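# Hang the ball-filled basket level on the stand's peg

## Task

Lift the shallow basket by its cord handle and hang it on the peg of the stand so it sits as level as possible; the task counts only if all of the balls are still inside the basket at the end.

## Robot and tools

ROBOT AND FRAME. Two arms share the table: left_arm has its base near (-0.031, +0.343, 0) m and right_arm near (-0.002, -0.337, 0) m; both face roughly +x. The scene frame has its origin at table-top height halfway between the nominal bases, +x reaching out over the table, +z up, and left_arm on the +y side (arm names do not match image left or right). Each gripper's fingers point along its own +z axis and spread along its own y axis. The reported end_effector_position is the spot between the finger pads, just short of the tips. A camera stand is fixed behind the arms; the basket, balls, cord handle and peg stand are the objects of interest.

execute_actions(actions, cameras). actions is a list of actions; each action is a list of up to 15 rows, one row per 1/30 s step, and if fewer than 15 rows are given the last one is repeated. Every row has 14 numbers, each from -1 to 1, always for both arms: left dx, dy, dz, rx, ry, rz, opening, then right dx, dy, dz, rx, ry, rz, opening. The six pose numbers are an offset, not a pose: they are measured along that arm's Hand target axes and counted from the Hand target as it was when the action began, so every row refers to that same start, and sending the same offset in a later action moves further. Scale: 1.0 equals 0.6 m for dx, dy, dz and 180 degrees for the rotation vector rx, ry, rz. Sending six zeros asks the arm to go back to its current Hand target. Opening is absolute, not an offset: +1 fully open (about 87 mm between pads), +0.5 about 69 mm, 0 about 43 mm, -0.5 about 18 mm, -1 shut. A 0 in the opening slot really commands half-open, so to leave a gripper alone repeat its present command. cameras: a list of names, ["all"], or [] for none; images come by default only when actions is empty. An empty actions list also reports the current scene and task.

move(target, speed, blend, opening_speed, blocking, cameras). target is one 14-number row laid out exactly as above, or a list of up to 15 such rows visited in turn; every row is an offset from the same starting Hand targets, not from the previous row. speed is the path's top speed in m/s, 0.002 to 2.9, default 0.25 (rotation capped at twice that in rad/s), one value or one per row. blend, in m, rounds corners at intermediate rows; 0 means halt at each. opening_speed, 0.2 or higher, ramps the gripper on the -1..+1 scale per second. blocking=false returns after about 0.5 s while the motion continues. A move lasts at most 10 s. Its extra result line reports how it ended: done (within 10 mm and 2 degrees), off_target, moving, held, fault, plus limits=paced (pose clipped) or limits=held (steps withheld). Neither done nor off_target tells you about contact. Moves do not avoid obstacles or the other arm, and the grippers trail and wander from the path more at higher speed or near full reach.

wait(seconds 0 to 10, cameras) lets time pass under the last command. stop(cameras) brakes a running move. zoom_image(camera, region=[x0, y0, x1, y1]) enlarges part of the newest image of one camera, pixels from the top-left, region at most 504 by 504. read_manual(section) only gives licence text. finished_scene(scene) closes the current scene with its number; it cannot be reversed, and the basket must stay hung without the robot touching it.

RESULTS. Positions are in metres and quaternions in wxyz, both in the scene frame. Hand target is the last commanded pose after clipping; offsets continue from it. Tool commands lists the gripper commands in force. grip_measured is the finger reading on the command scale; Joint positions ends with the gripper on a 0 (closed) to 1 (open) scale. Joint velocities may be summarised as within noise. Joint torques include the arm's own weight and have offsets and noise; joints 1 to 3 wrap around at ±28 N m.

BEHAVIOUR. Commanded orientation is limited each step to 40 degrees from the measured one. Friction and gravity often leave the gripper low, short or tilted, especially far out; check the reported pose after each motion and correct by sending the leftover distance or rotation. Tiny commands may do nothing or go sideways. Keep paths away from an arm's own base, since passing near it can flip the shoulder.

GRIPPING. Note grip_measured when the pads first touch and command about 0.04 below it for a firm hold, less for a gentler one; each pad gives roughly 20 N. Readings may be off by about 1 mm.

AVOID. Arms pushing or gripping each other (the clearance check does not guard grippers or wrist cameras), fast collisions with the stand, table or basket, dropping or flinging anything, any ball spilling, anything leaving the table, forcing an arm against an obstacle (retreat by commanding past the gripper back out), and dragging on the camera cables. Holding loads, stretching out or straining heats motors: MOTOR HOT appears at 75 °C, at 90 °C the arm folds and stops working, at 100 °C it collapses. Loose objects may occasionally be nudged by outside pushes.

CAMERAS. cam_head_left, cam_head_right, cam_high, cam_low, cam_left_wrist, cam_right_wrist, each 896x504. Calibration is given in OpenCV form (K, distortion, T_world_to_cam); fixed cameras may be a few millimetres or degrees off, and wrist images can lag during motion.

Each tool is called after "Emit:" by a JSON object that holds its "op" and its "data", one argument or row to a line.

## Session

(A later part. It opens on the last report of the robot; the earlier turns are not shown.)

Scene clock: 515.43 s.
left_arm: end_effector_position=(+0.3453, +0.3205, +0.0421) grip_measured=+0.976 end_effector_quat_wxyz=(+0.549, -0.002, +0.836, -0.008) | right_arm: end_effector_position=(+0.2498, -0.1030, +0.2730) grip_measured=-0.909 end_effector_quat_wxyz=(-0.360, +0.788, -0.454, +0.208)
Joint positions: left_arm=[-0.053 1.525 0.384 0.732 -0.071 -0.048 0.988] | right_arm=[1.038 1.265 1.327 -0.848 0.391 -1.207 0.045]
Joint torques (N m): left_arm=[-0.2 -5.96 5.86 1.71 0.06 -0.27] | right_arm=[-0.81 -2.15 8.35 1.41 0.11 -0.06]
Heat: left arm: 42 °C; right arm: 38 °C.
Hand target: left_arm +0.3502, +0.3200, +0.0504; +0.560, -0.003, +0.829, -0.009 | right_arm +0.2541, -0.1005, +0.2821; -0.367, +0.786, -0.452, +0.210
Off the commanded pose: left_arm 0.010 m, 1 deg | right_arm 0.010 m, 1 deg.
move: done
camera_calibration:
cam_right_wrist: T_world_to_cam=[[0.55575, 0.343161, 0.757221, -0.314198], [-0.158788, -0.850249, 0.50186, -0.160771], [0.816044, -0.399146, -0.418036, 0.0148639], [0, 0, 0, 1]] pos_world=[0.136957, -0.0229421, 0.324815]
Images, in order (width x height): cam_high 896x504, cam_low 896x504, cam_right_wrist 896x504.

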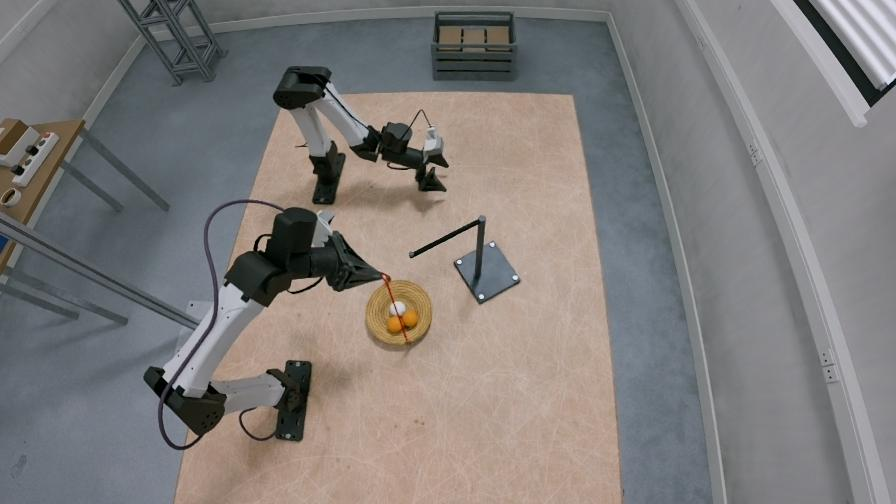

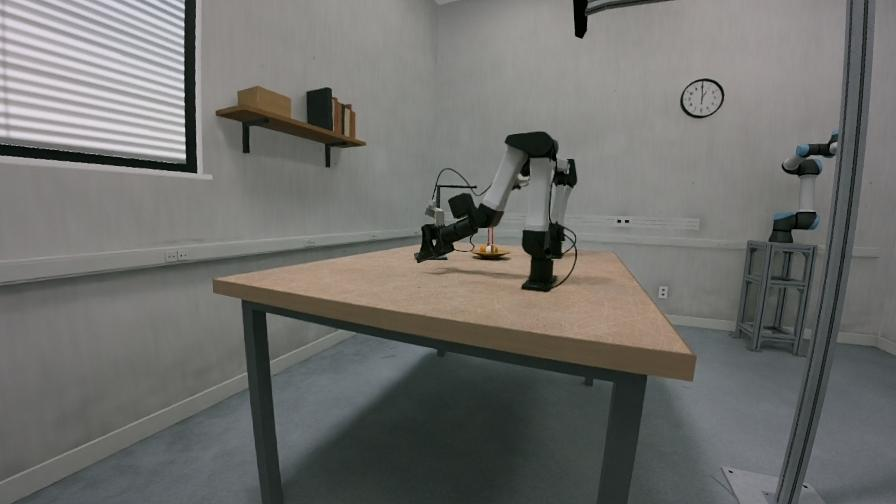

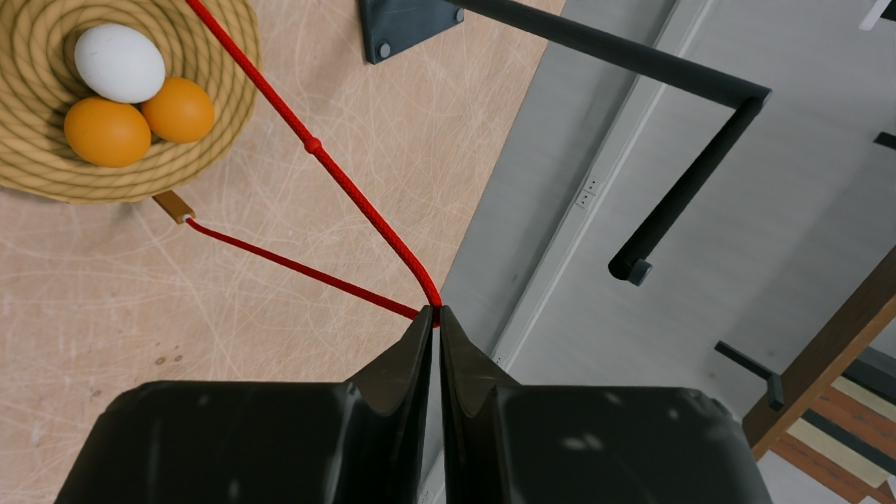

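Emit:
{"op": "move", "data": {
  "target": [0,0,0,0,0,0,1.0,0.0,-0.0255,-0.0214,0,0,0,-1.0],
  "speed": 0.03,
  "cameras": ["all"]
}}

Scene clock: 545.83 s.
left_arm: end_effector_position=(+0.3453, +0.3205, +0.0421) grip_measured=+0.976 end_effector_quat_wxyz=(+0.549, -0.002, +0.836, -0.008) | right_arm: end_effector_position=(+0.2486, -0.1047, +0.2893) grip_measured=-0.909 end_effector_quat_wxyz=(-0.351, +0.792, -0.454, +0.207)
Joint positions: left_arm=[-0.053 1.525 0.384 0.732 -0.071 -0.048 0.988] | right_arm=[1.038 1.294 1.427 -0.939 0.39 -1.207 0.045]
Joint torques (N m): left_arm=[-0.21 -6.15 5.7 1.74 0.06 -0.27] | right_arm=[-0.72 -2.35 8.5 1.56 0.13 -0.07]
Heat: left arm: 43 °C; right arm: 41 °C.
Hand target: left_arm +0.3502, +0.3200, +0.0504; +0.560, -0.003, +0.829, -0.009 | right_arm +0.2541, -0.1005, +0.3020; -0.367, +0.786, -0.452, +0.210
Off the commanded pose: left_arm 0.010 m, 1 deg | right_arm 0.014 m, 2 deg.
move: off_target (right_arm)
camera_calibration:
cam_right_wrist: T_world_to_cam=[[0.563277, 0.355998, 0.745644, -0.322544], [-0.15286, -0.841949, 0.517451, -0.175694], [0.812005, -0.405448, -0.419833, 0.0228592], [0, 0, 0, 1]] pos_world=[0.136263, -0.0238321, 0.341013]

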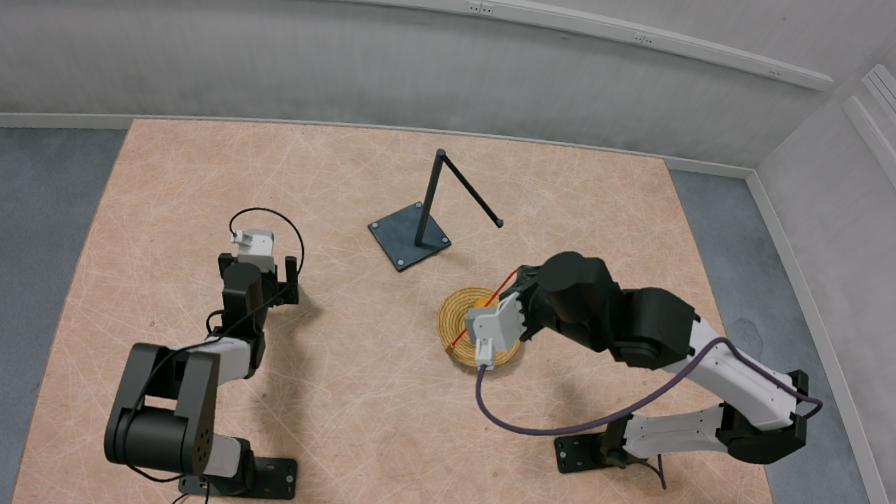

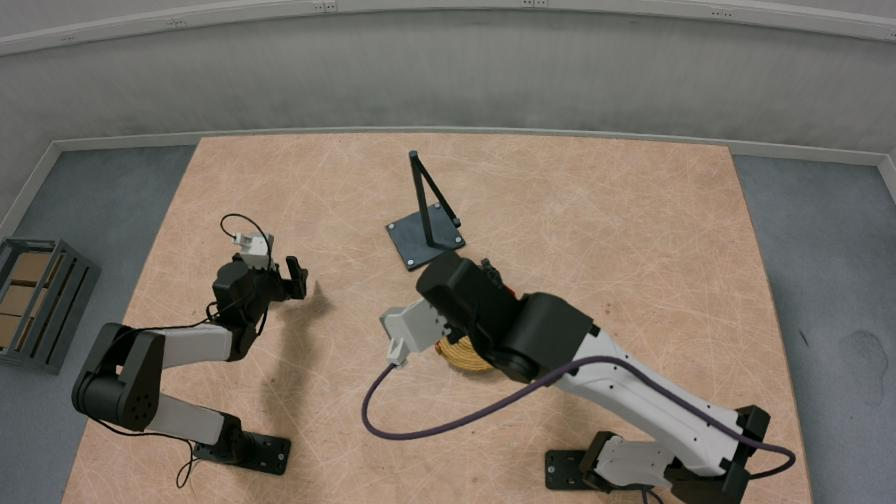

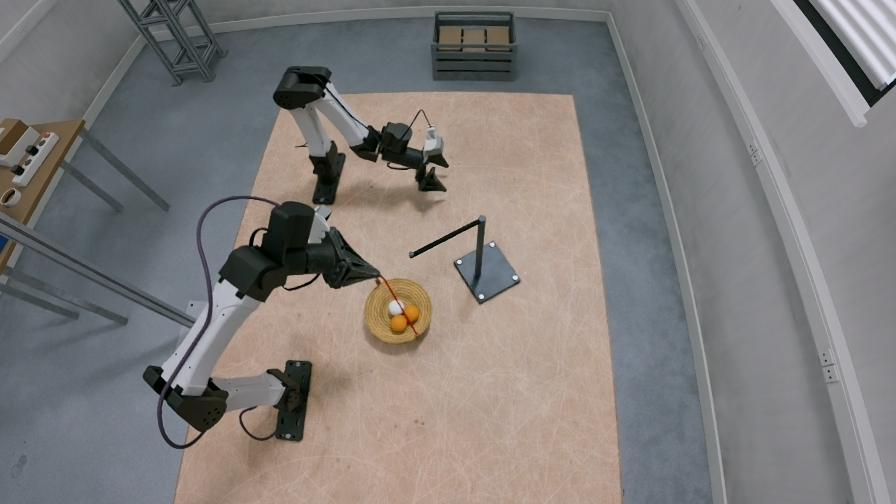

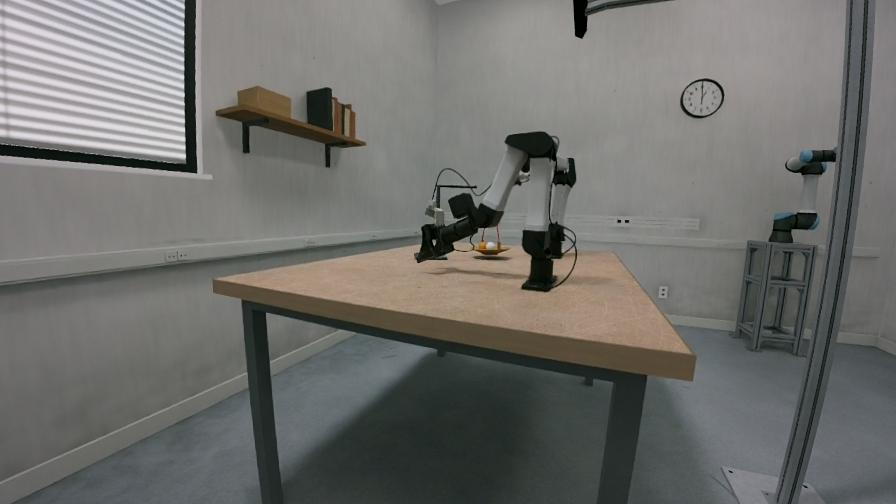

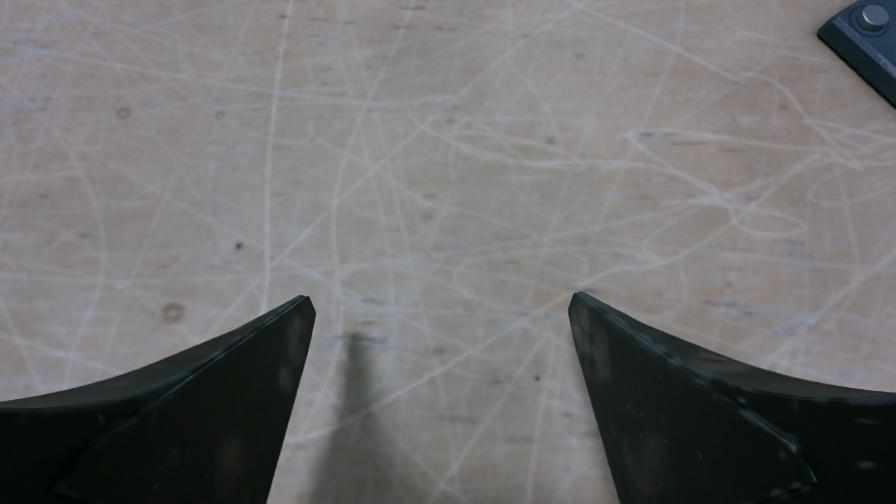

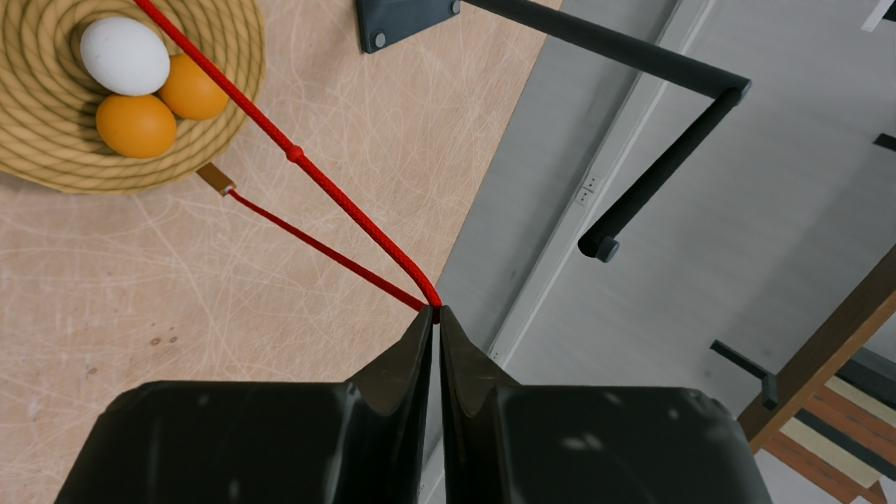

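Emit:
{"op": "zoom_image", "data": {
  "camera": "cam_high",
  "region": [340, 240, 460, 360]
}}

Emit:
{"op": "zoom_image", "data": {
  "camera": "cam_low",
  "region": [440, 210, 540, 280]
}}

Emit:
{"op": "zoom_image", "data": {
  "camera": "cam_head_left",
  "region": [420, 240, 560, 400]
}}

Scaled by 4.200 from the camera's 896x504 image, which has a finer 1280x720 frame.

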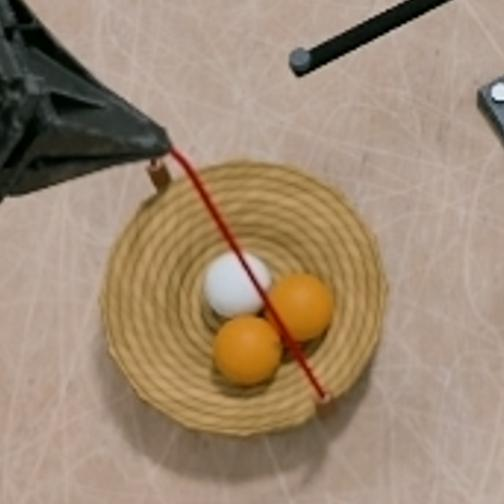

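Scaled by 5.040 from the camera's 896x504 image, which has a finer 1280x720 frame.

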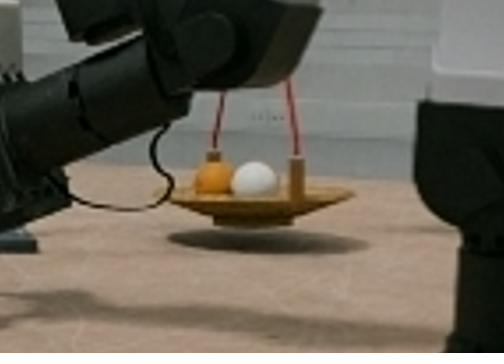

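Scaled by 3.150 from the camera's 896x504 image, which has a finer 1280x720 frame.

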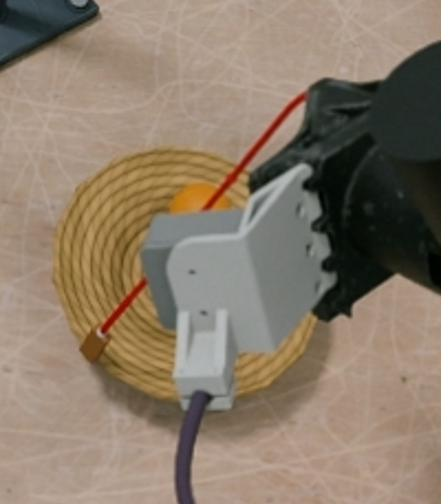

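Emit:
{"op": "zoom_image", "data": {
  "camera": "cam_right_wrist",
  "region": [540, 50, 780, 290]
}}

Scaled by 2.100 from the camera's 896x504 image, which has a finer 1280x720 frame.

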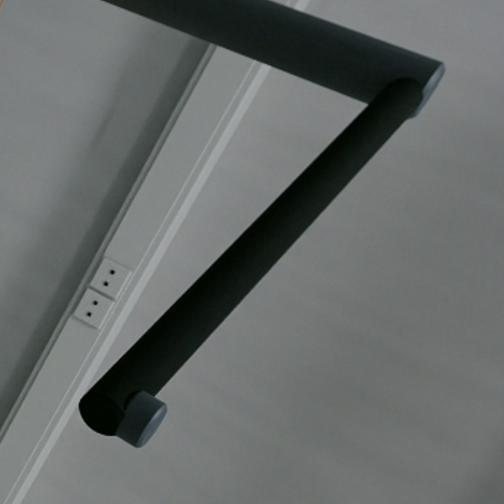

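Emit:
{"op": "move", "data": {
  "target": [0,0,0,0,0,0,1.0,0.0,-0.0805,-0.0597,0,0,0,-1.0],
  "speed": 0.08,
  "cameras": ["cam_right_wrist"]
}}

Scene clock: 647.13 s.
left_arm: end_effector_position=(+0.3453, +0.3205, +0.0421) grip_measured=+0.976 end_effector_quat_wxyz=(+0.549, -0.002, +0.836, -0.008) | right_arm: end_effector_position=(+0.2524, -0.1017, +0.3513) grip_measured=-0.909 end_effector_quat_wxyz=(-0.353, +0.791, -0.455, +0.207)
Joint positions: left_arm=[-0.053 1.525 0.384 0.732 -0.071 -0.048 0.988] | right_arm=[1.031 1.423 1.802 -1.18 0.385 -1.21 0.045]
Joint torques (N m): left_arm=[-0.14 -6 5.75 1.75 0.05 -0.25] | right_arm=[-0.76 -2.74 7.66 1.57 0.11 -0.11]
Heat: left arm: 43 °C; right arm: 41 °C.
Hand target: left_arm +0.3502, +0.3200, +0.0504; +0.560, -0.003, +0.829, -0.009 | right_arm +0.2572, -0.0986, +0.3620; -0.367, +0.786, -0.452, +0.210
Off the commanded pose: left_arm 0.010 m, 1 deg | right_arm 0.012 m, 2 deg.
move: off_target (right_arm)
camera_calibration:
cam_right_wrist: T_world_to_cam=[[0.564079, 0.351794, 0.747031, -0.373004], [-0.15459, -0.843712, 0.514054, -0.203168], [0.811121, -0.40545, -0.421537, 0.0477514], [0, 0, 0, 1]] pos_world=[0.140264, -0.0208341, 0.403214]
Images, in order (width x height): cam_right_wrist 896x504.

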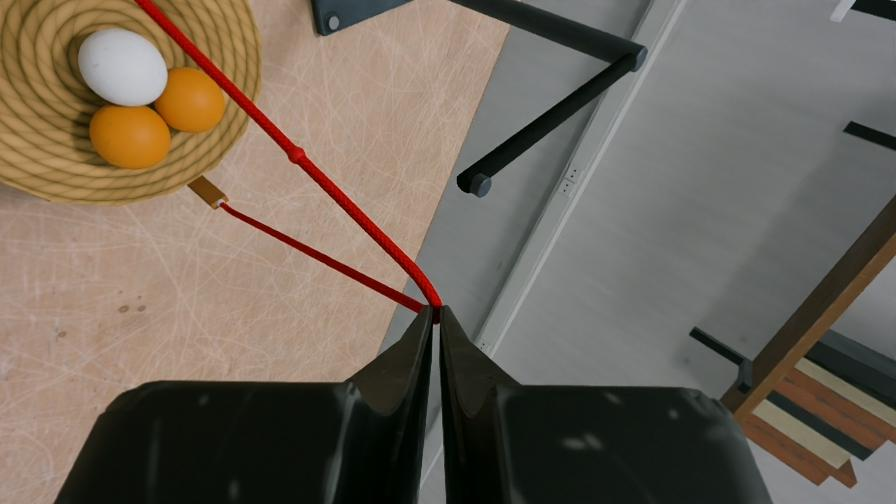

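Emit:
{"op": "move", "data": {
  "target": [0,0,0,0,0,0,1.0,0.0067,-0.1078,0.1285,0,0,0,-1.0],
  "speed": 0.07,
  "cameras": ["all"]
}}

Scene clock: 659.57 s.
left_arm: end_effector_position=(+0.3453, +0.3205, +0.0421) grip_measured=+0.976 end_effector_quat_wxyz=(+0.549, -0.002, +0.836, -0.008) | right_arm: end_effector_position=(+0.3401, -0.0552, +0.3522) grip_measured=-0.909 end_effector_quat_wxyz=(-0.352, +0.790, -0.457, +0.205)
Joint positions: left_arm=[-0.053 1.525 0.384 0.732 -0.071 -0.048 0.988] | right_arm=[0.869 1.758 2.142 -1.149 0.269 -1.324 0.045]
Joint torques (N m): left_arm=[-0.23 -6.01 5.86 1.73 0.06 -0.24] | right_arm=[-0.66 -4.9 7.72 1.62 0.06 -0.11]
Heat: left arm: 43 °C; right arm: 41 °C.
Hand target: left_arm +0.3502, +0.3200, +0.0504; +0.560, -0.003, +0.829, -0.009 | right_arm +0.3463, -0.0515, +0.3620; -0.367, +0.786, -0.452, +0.210
Off the commanded pose: left_arm 0.010 m, 1 deg | right_arm 0.012 m, 2 deg.
move: off_target (right_arm)
camera_calibration:
cam_right_wrist: T_world_to_cam=[[0.568075, 0.348, 0.74578, -0.440704], [-0.15581, -0.84433, 0.51267, -0.149947], [0.808093, -0.407434, -0.425421, -0.00170507], [0, 0, 0, 1]] pos_world=[0.228367, 0.0260654, 0.404816]

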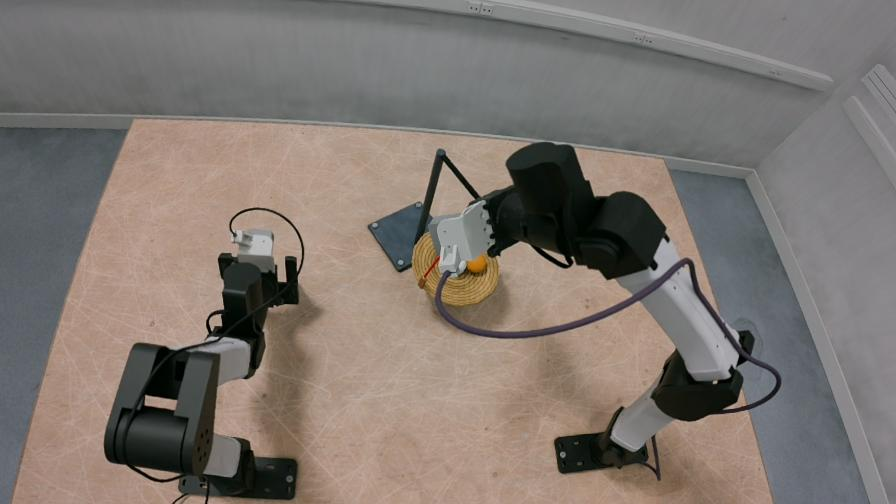

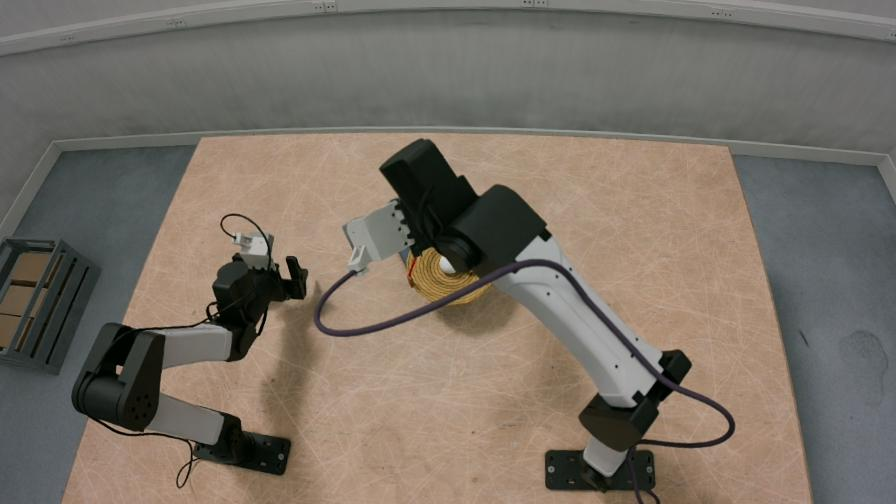

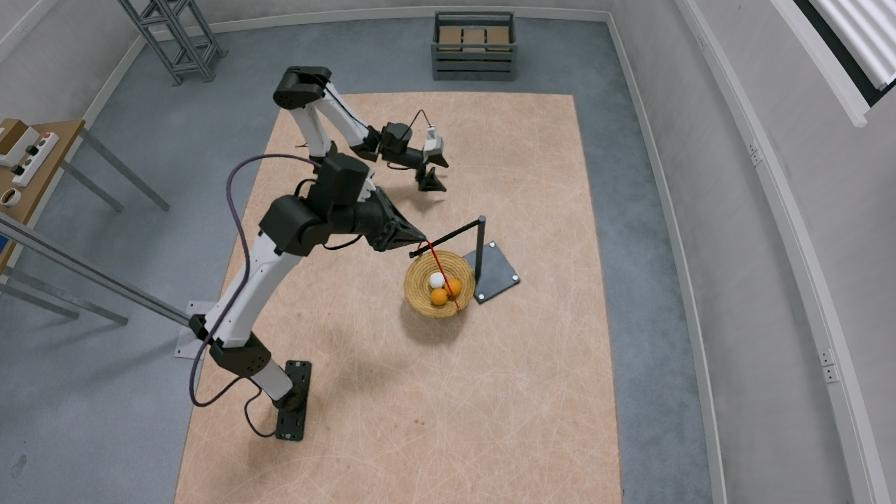

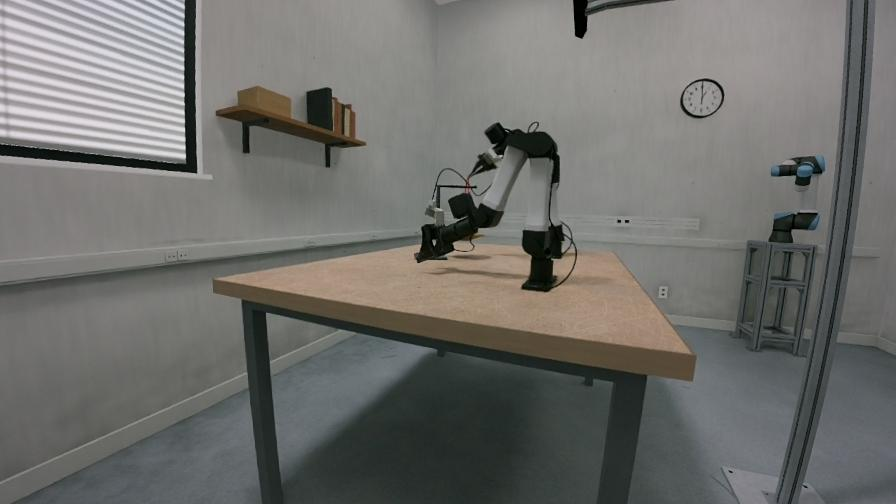

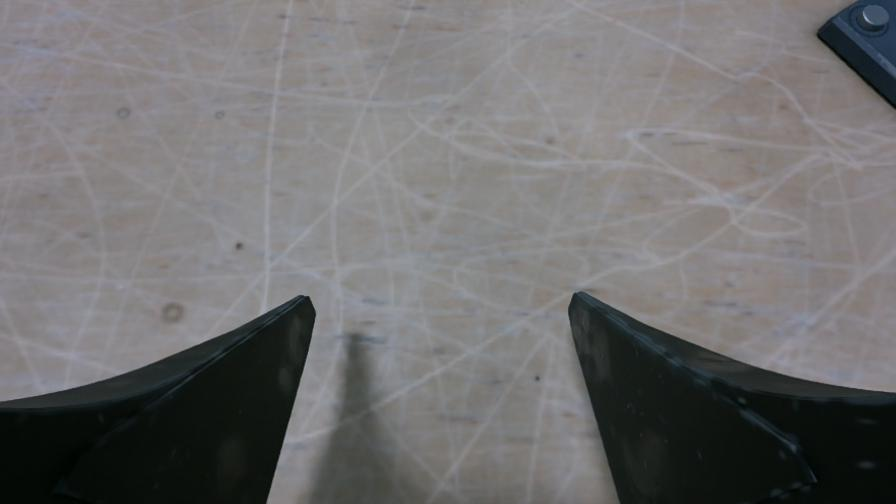

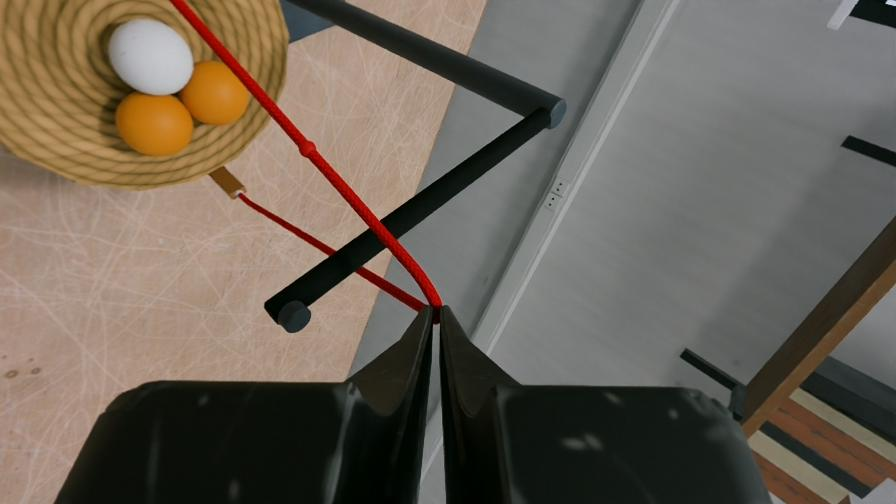

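Emit:
{"op": "zoom_image", "data": {
  "camera": "cam_high",
  "region": [380, 200, 530, 330]
}}

Emit:
{"op": "zoom_image", "data": {
  "camera": "cam_right_wrist",
  "region": [200, 150, 600, 380]
}}

Emit:
{"op": "zoom_image", "data": {
  "camera": "cam_low",
  "region": [420, 150, 540, 280]
}}

Scaled by 3.360 from the camera's 896x504 image, which has a finer 1280x720 frame.

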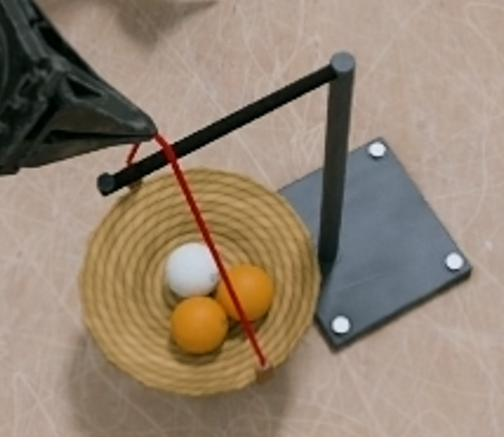

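Scaled by 1.260 from the camera's 896x504 image, which has a finer 1280x720 frame.

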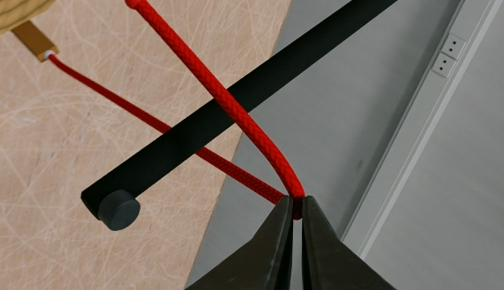

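Scaled by 3.877 from the camera's 896x504 image, which has a finer 1280x720 frame.

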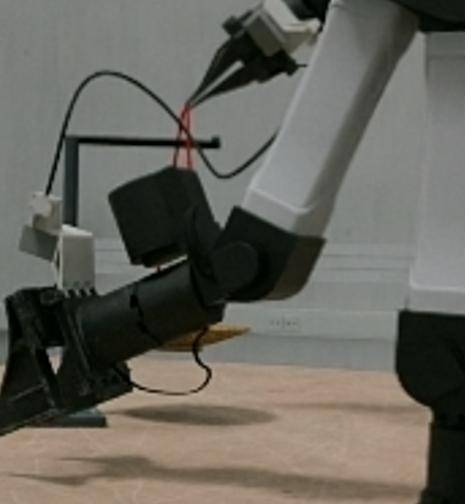

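Emit:
{"op": "move", "data": {
  "target": [0,0,0,0,0,0,1.0,0,0.0170,0.0317,0,0,0,-1.0],
  "speed": 0.05,
  "cameras": ["cam_right_wrist","cam_low","cam_high"]
}}

Scene clock: 690.73 s.
left_arm: end_effector_position=(+0.3453, +0.3205, +0.0421) grip_measured=+0.976 end_effector_quat_wxyz=(+0.549, -0.002, +0.836, -0.008) | right_arm: end_effector_position=(+0.3489, -0.0480, +0.3336) grip_measured=-0.909 end_effector_quat_wxyz=(-0.351, +0.791, -0.457, +0.205)
Joint positions: left_arm=[-0.053 1.525 0.384 0.732 -0.071 -0.048 0.988] | right_arm=[0.862 1.758 2.057 -1.067 0.263 -1.329 0.045]
Joint torques (N m): left_arm=[-0.25 -6.08 5.68 1.72 0.05 -0.23] | right_arm=[-0.75 -6.95 4.83 1.79 0.05 -0.11]
Heat: left arm: 43 °C; right arm: 44 °C.
Hand target: left_arm +0.3502, +0.3200, +0.0504; +0.560, -0.003, +0.829, -0.009 | right_arm +0.3532, -0.0475, +0.3419; -0.366, +0.786, -0.452, +0.210
Off the commanded pose: left_arm 0.010 m, 1 deg | right_arm 0.009 m, 2 deg.
move: done
camera_calibration:
cam_right_wrist: T_world_to_cam=[[0.570493, 0.350428, 0.742791, -0.434044], [-0.153369, -0.843042, 0.515518, -0.134769], [0.806856, -0.40802, -0.427204, -0.0127898], [0, 0, 0, 1]] pos_world=[0.237269, 0.0332669, 0.386416]
Images, in order (width x height): cam_high 896x504, cam_low 896x504, cam_right_wrist 896x504.

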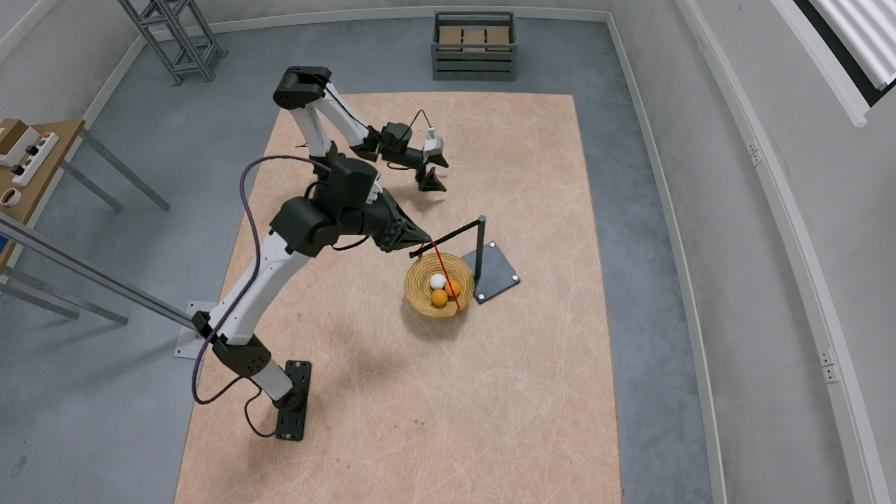

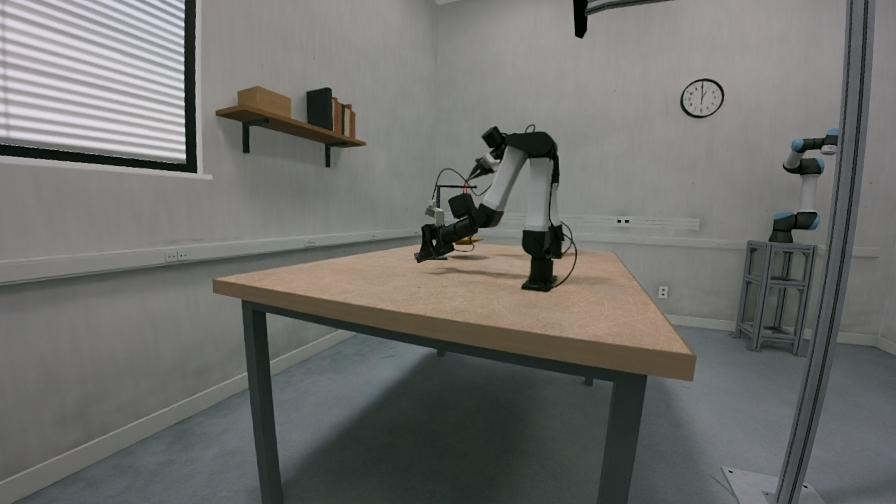

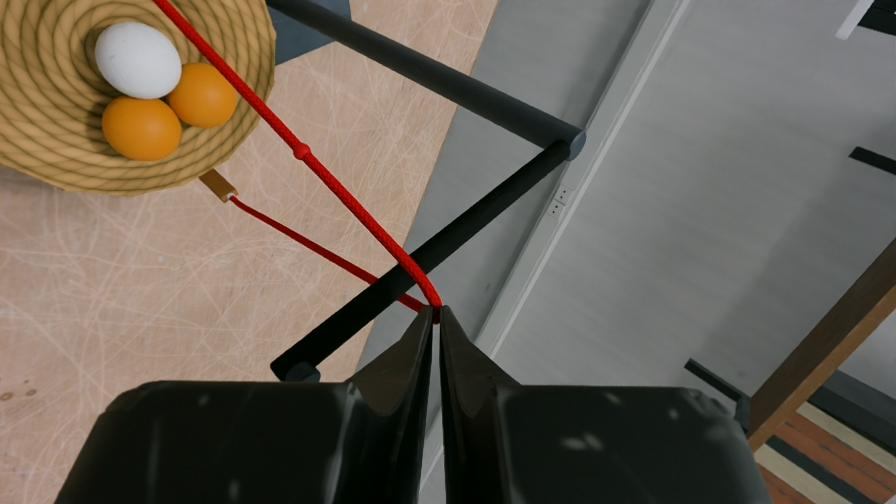

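Emit:
{"op": "move", "data": {
  "target": [0,0,0,0,0,0,1.0,-0.005,0.0125,0.0105,0,0,0,-1.0],
  "speed": 0.03,
  "cameras": ["cam_right_wrist","cam_high"]
}}

Emit:
{"op": "zoom_image", "data": {
  "camera": "cam_right_wrist",
  "region": [260, 200, 540, 400]
}}

Scene clock: 730.27 s.
left_arm: end_effector_position=(+0.3453, +0.3205, +0.0421) grip_measured=+0.976 end_effector_quat_wxyz=(+0.549, -0.002, +0.836, -0.008) | right_arm: end_effector_position=(+0.3528, -0.0438, +0.3192) grip_measured=-0.909 end_effector_quat_wxyz=(-0.346, +0.793, -0.458, +0.205)
Joint positions: left_arm=[-0.053 1.525 0.384 0.732 -0.071 -0.048 0.988] | right_arm=[0.862 1.758 1.997 -1.016 0.265 -1.329 0.045]
Joint torques (N m): left_arm=[-0.23 -6.05 5.86 1.73 0.06 -0.24] | right_arm=[0.03 -8.49 4.46 1.71 0.1 -0.04]
Heat: left arm: 43 °C; right arm: 40 °C.
Hand target: left_arm +0.3502, +0.3200, +0.0504; +0.560, -0.003, +0.829, -0.009 | right_arm +0.3517, -0.0449, +0.3322; -0.367, +0.786, -0.452, +0.210
Off the commanded pose: left_arm 0.010 m, 1 deg | right_arm 0.013 m, 3 deg.
move: off_target (right_arm)
camera_calibration:
cam_right_wrist: T_world_to_cam=[[0.57431, 0.355245, 0.737543, -0.426549], [-0.152471, -0.838758, 0.522722, -0.125575], [0.804314, -0.412658, -0.427542, -0.0197032], [0, 0, 0, 1]] pos_world=[0.241672, 0.038072, 0.371815]
Images, in order (width x height): cam_high 896x504, cam_right_wrist 896x504.

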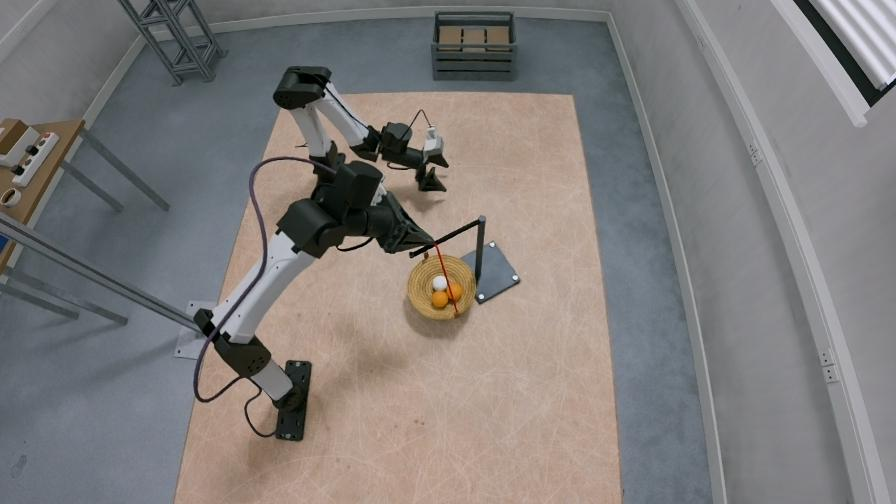

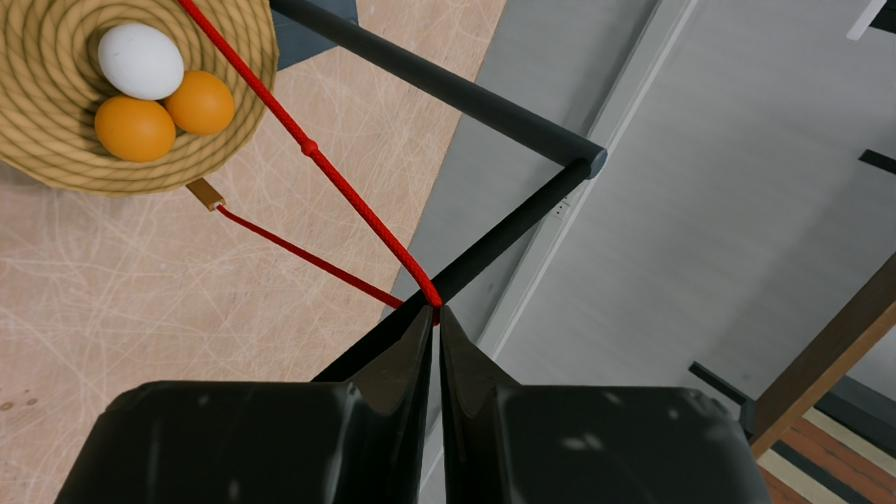

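Scaled by 1.800 from the camera's 896x504 image, which has a finer 1280x720 frame.

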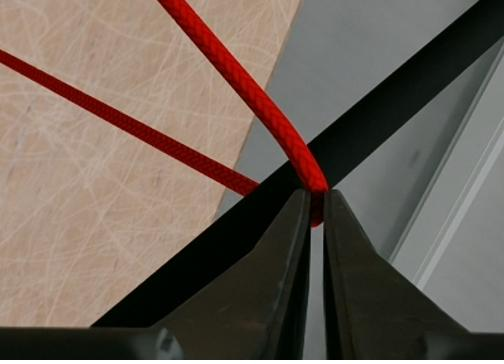

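Emit:
{"op": "move", "data": {
  "target": [0,0,0,0,0,0,1.0,0,0.0038,0.0032,0,0,0,-1.0],
  "speed": 0.02,
  "cameras": ["cam_right_wrist"]
}}

Emit:
{"op": "zoom_image", "data": {
  "camera": "cam_right_wrist",
  "region": [260, 200, 540, 400]
}}

Scene clock: 739.03 s.
left_arm: end_effector_position=(+0.3453, +0.3205, +0.0421) grip_measured=+0.976 end_effector_quat_wxyz=(+0.549, -0.002, +0.836, -0.008) | right_arm: end_effector_position=(+0.3528, -0.0439, +0.3190) grip_measured=-0.909 end_effector_quat_wxyz=(-0.350, +0.791, -0.458, +0.206)
Joint positions: left_arm=[-0.053 1.525 0.384 0.732 -0.071 -0.048 0.988] | right_arm=[0.862 1.747 1.978 -0.998 0.265 -1.329 0.045]
Joint torques (N m): left_arm=[-0.18 -6 5.75 1.72 0.08 -0.25] | right_arm=[-0.02 -8.21 4.34 1.73 0.09 -0.04]
Heat: left arm: 43 °C; right arm: 39 °C.
Hand target: left_arm +0.3502, +0.3200, +0.0504; +0.560, -0.003, +0.829, -0.009 | right_arm +0.3517, -0.0449, +0.3292; -0.366, +0.786, -0.452, +0.210
Off the commanded pose: left_arm 0.010 m, 1 deg | right_arm 0.010 m, 2 deg.
move: done
camera_calibration:
cam_right_wrist: T_world_to_cam=[[0.570159, 0.350199, 0.743155, -0.426811], [-0.155379, -0.8423, 0.516128, -0.122618], [0.806707, -0.409746, -0.425831, -0.0210372], [0, 0, 0, 1]] pos_world=[0.241269, 0.0375678, 0.371515]
Images, in order (width x height): cam_right_wrist 896x504.

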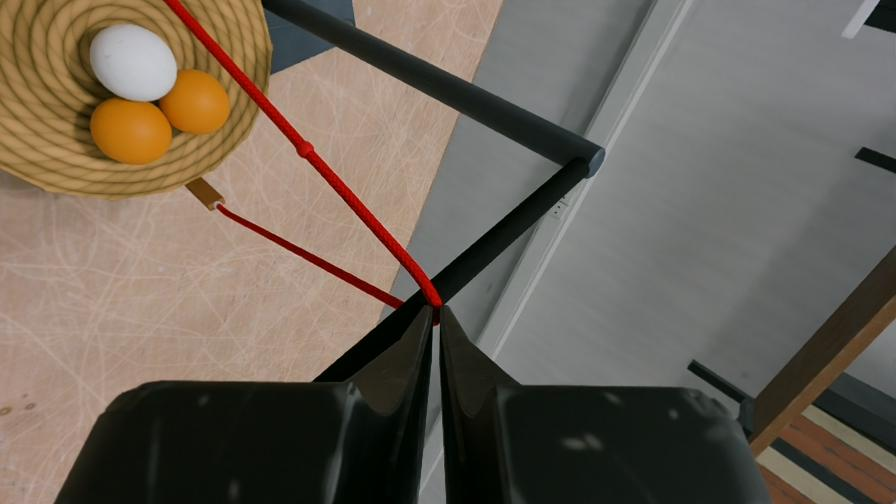

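Scaled by 1.800 from the camera's 896x504 image, which has a finer 1280x720 frame.

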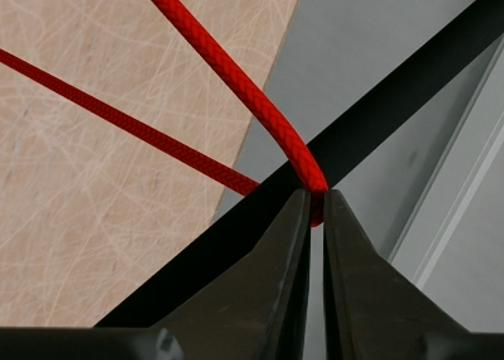

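Emit:
{"op": "move", "data": {
  "target": [0,0,0,0,0,0,1.0,0,-0.0110,0,0,0,0,-0.6],
  "speed": 0.02,
  "opening_speed": 0.6,
  "cameras": ["cam_right_wrist"]
}}

Emit:
{"op": "zoom_image", "data": {
  "camera": "cam_right_wrist",
  "region": [260, 200, 540, 400]
}}

Scene clock: 751.03 s.
left_arm: end_effector_position=(+0.3453, +0.3205, +0.0421) grip_measured=+0.976 end_effector_quat_wxyz=(+0.549, -0.002, +0.836, -0.008) | right_arm: end_effector_position=(+0.3539, -0.0427, +0.3240) grip_measured=-0.600 end_effector_quat_wxyz=(-0.357, +0.788, -0.456, +0.208)
Joint positions: left_arm=[-0.053 1.525 0.384 0.732 -0.071 -0.048 0.988] | right_arm=[0.862 1.747 1.988 -0.991 0.266 -1.332 0.2]
Joint torques (N m): left_arm=[-0.09 -6.04 5.85 1.71 0.04 -0.26] | right_arm=[-0.32 -6.22 7.71 1.43 0.05 -0.04]
Heat: left arm: 43 °C; right arm: 39 °C.
Hand target: left_arm +0.3502, +0.3200, +0.0504; +0.560, -0.003, +0.829, -0.009 | right_arm +0.3554, -0.0427, +0.3343; -0.367, +0.786, -0.452, +0.210
Off the commanded pose: left_arm 0.010 m, 1 deg | right_arm 0.010 m, 1 deg.
move: done
camera_calibration:
cam_right_wrist: T_world_to_cam=[[0.560734, 0.343414, 0.753422, -0.431876], [-0.159918, -0.847884, 0.505489, -0.119154], [0.812406, -0.403931, -0.420519, -0.0228314], [0, 0, 0, 1]] pos_world=[0.241661, 0.038061, 0.376015]
Images, in order (width x height): cam_right_wrist 896x504.

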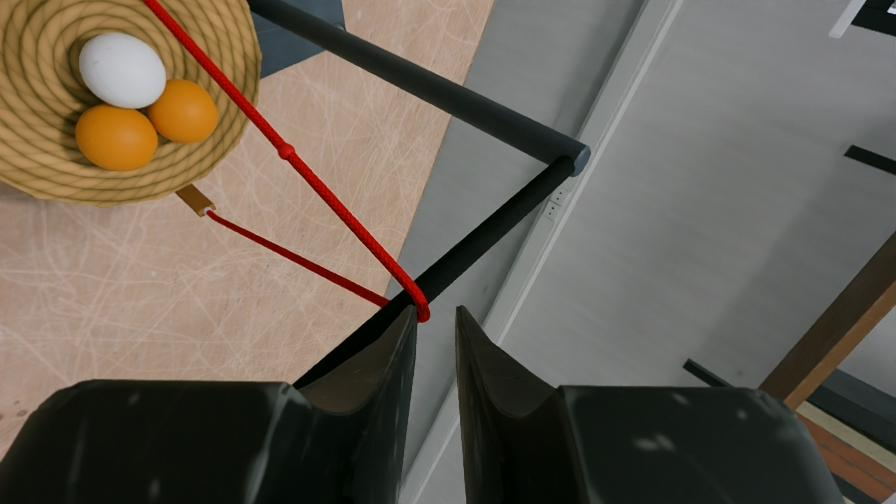

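Scaled by 1.800 from the camera's 896x504 image, which has a finer 1280x720 frame.

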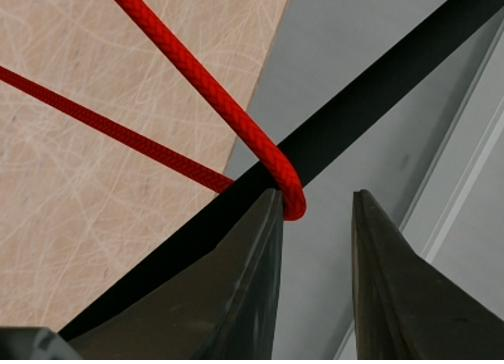

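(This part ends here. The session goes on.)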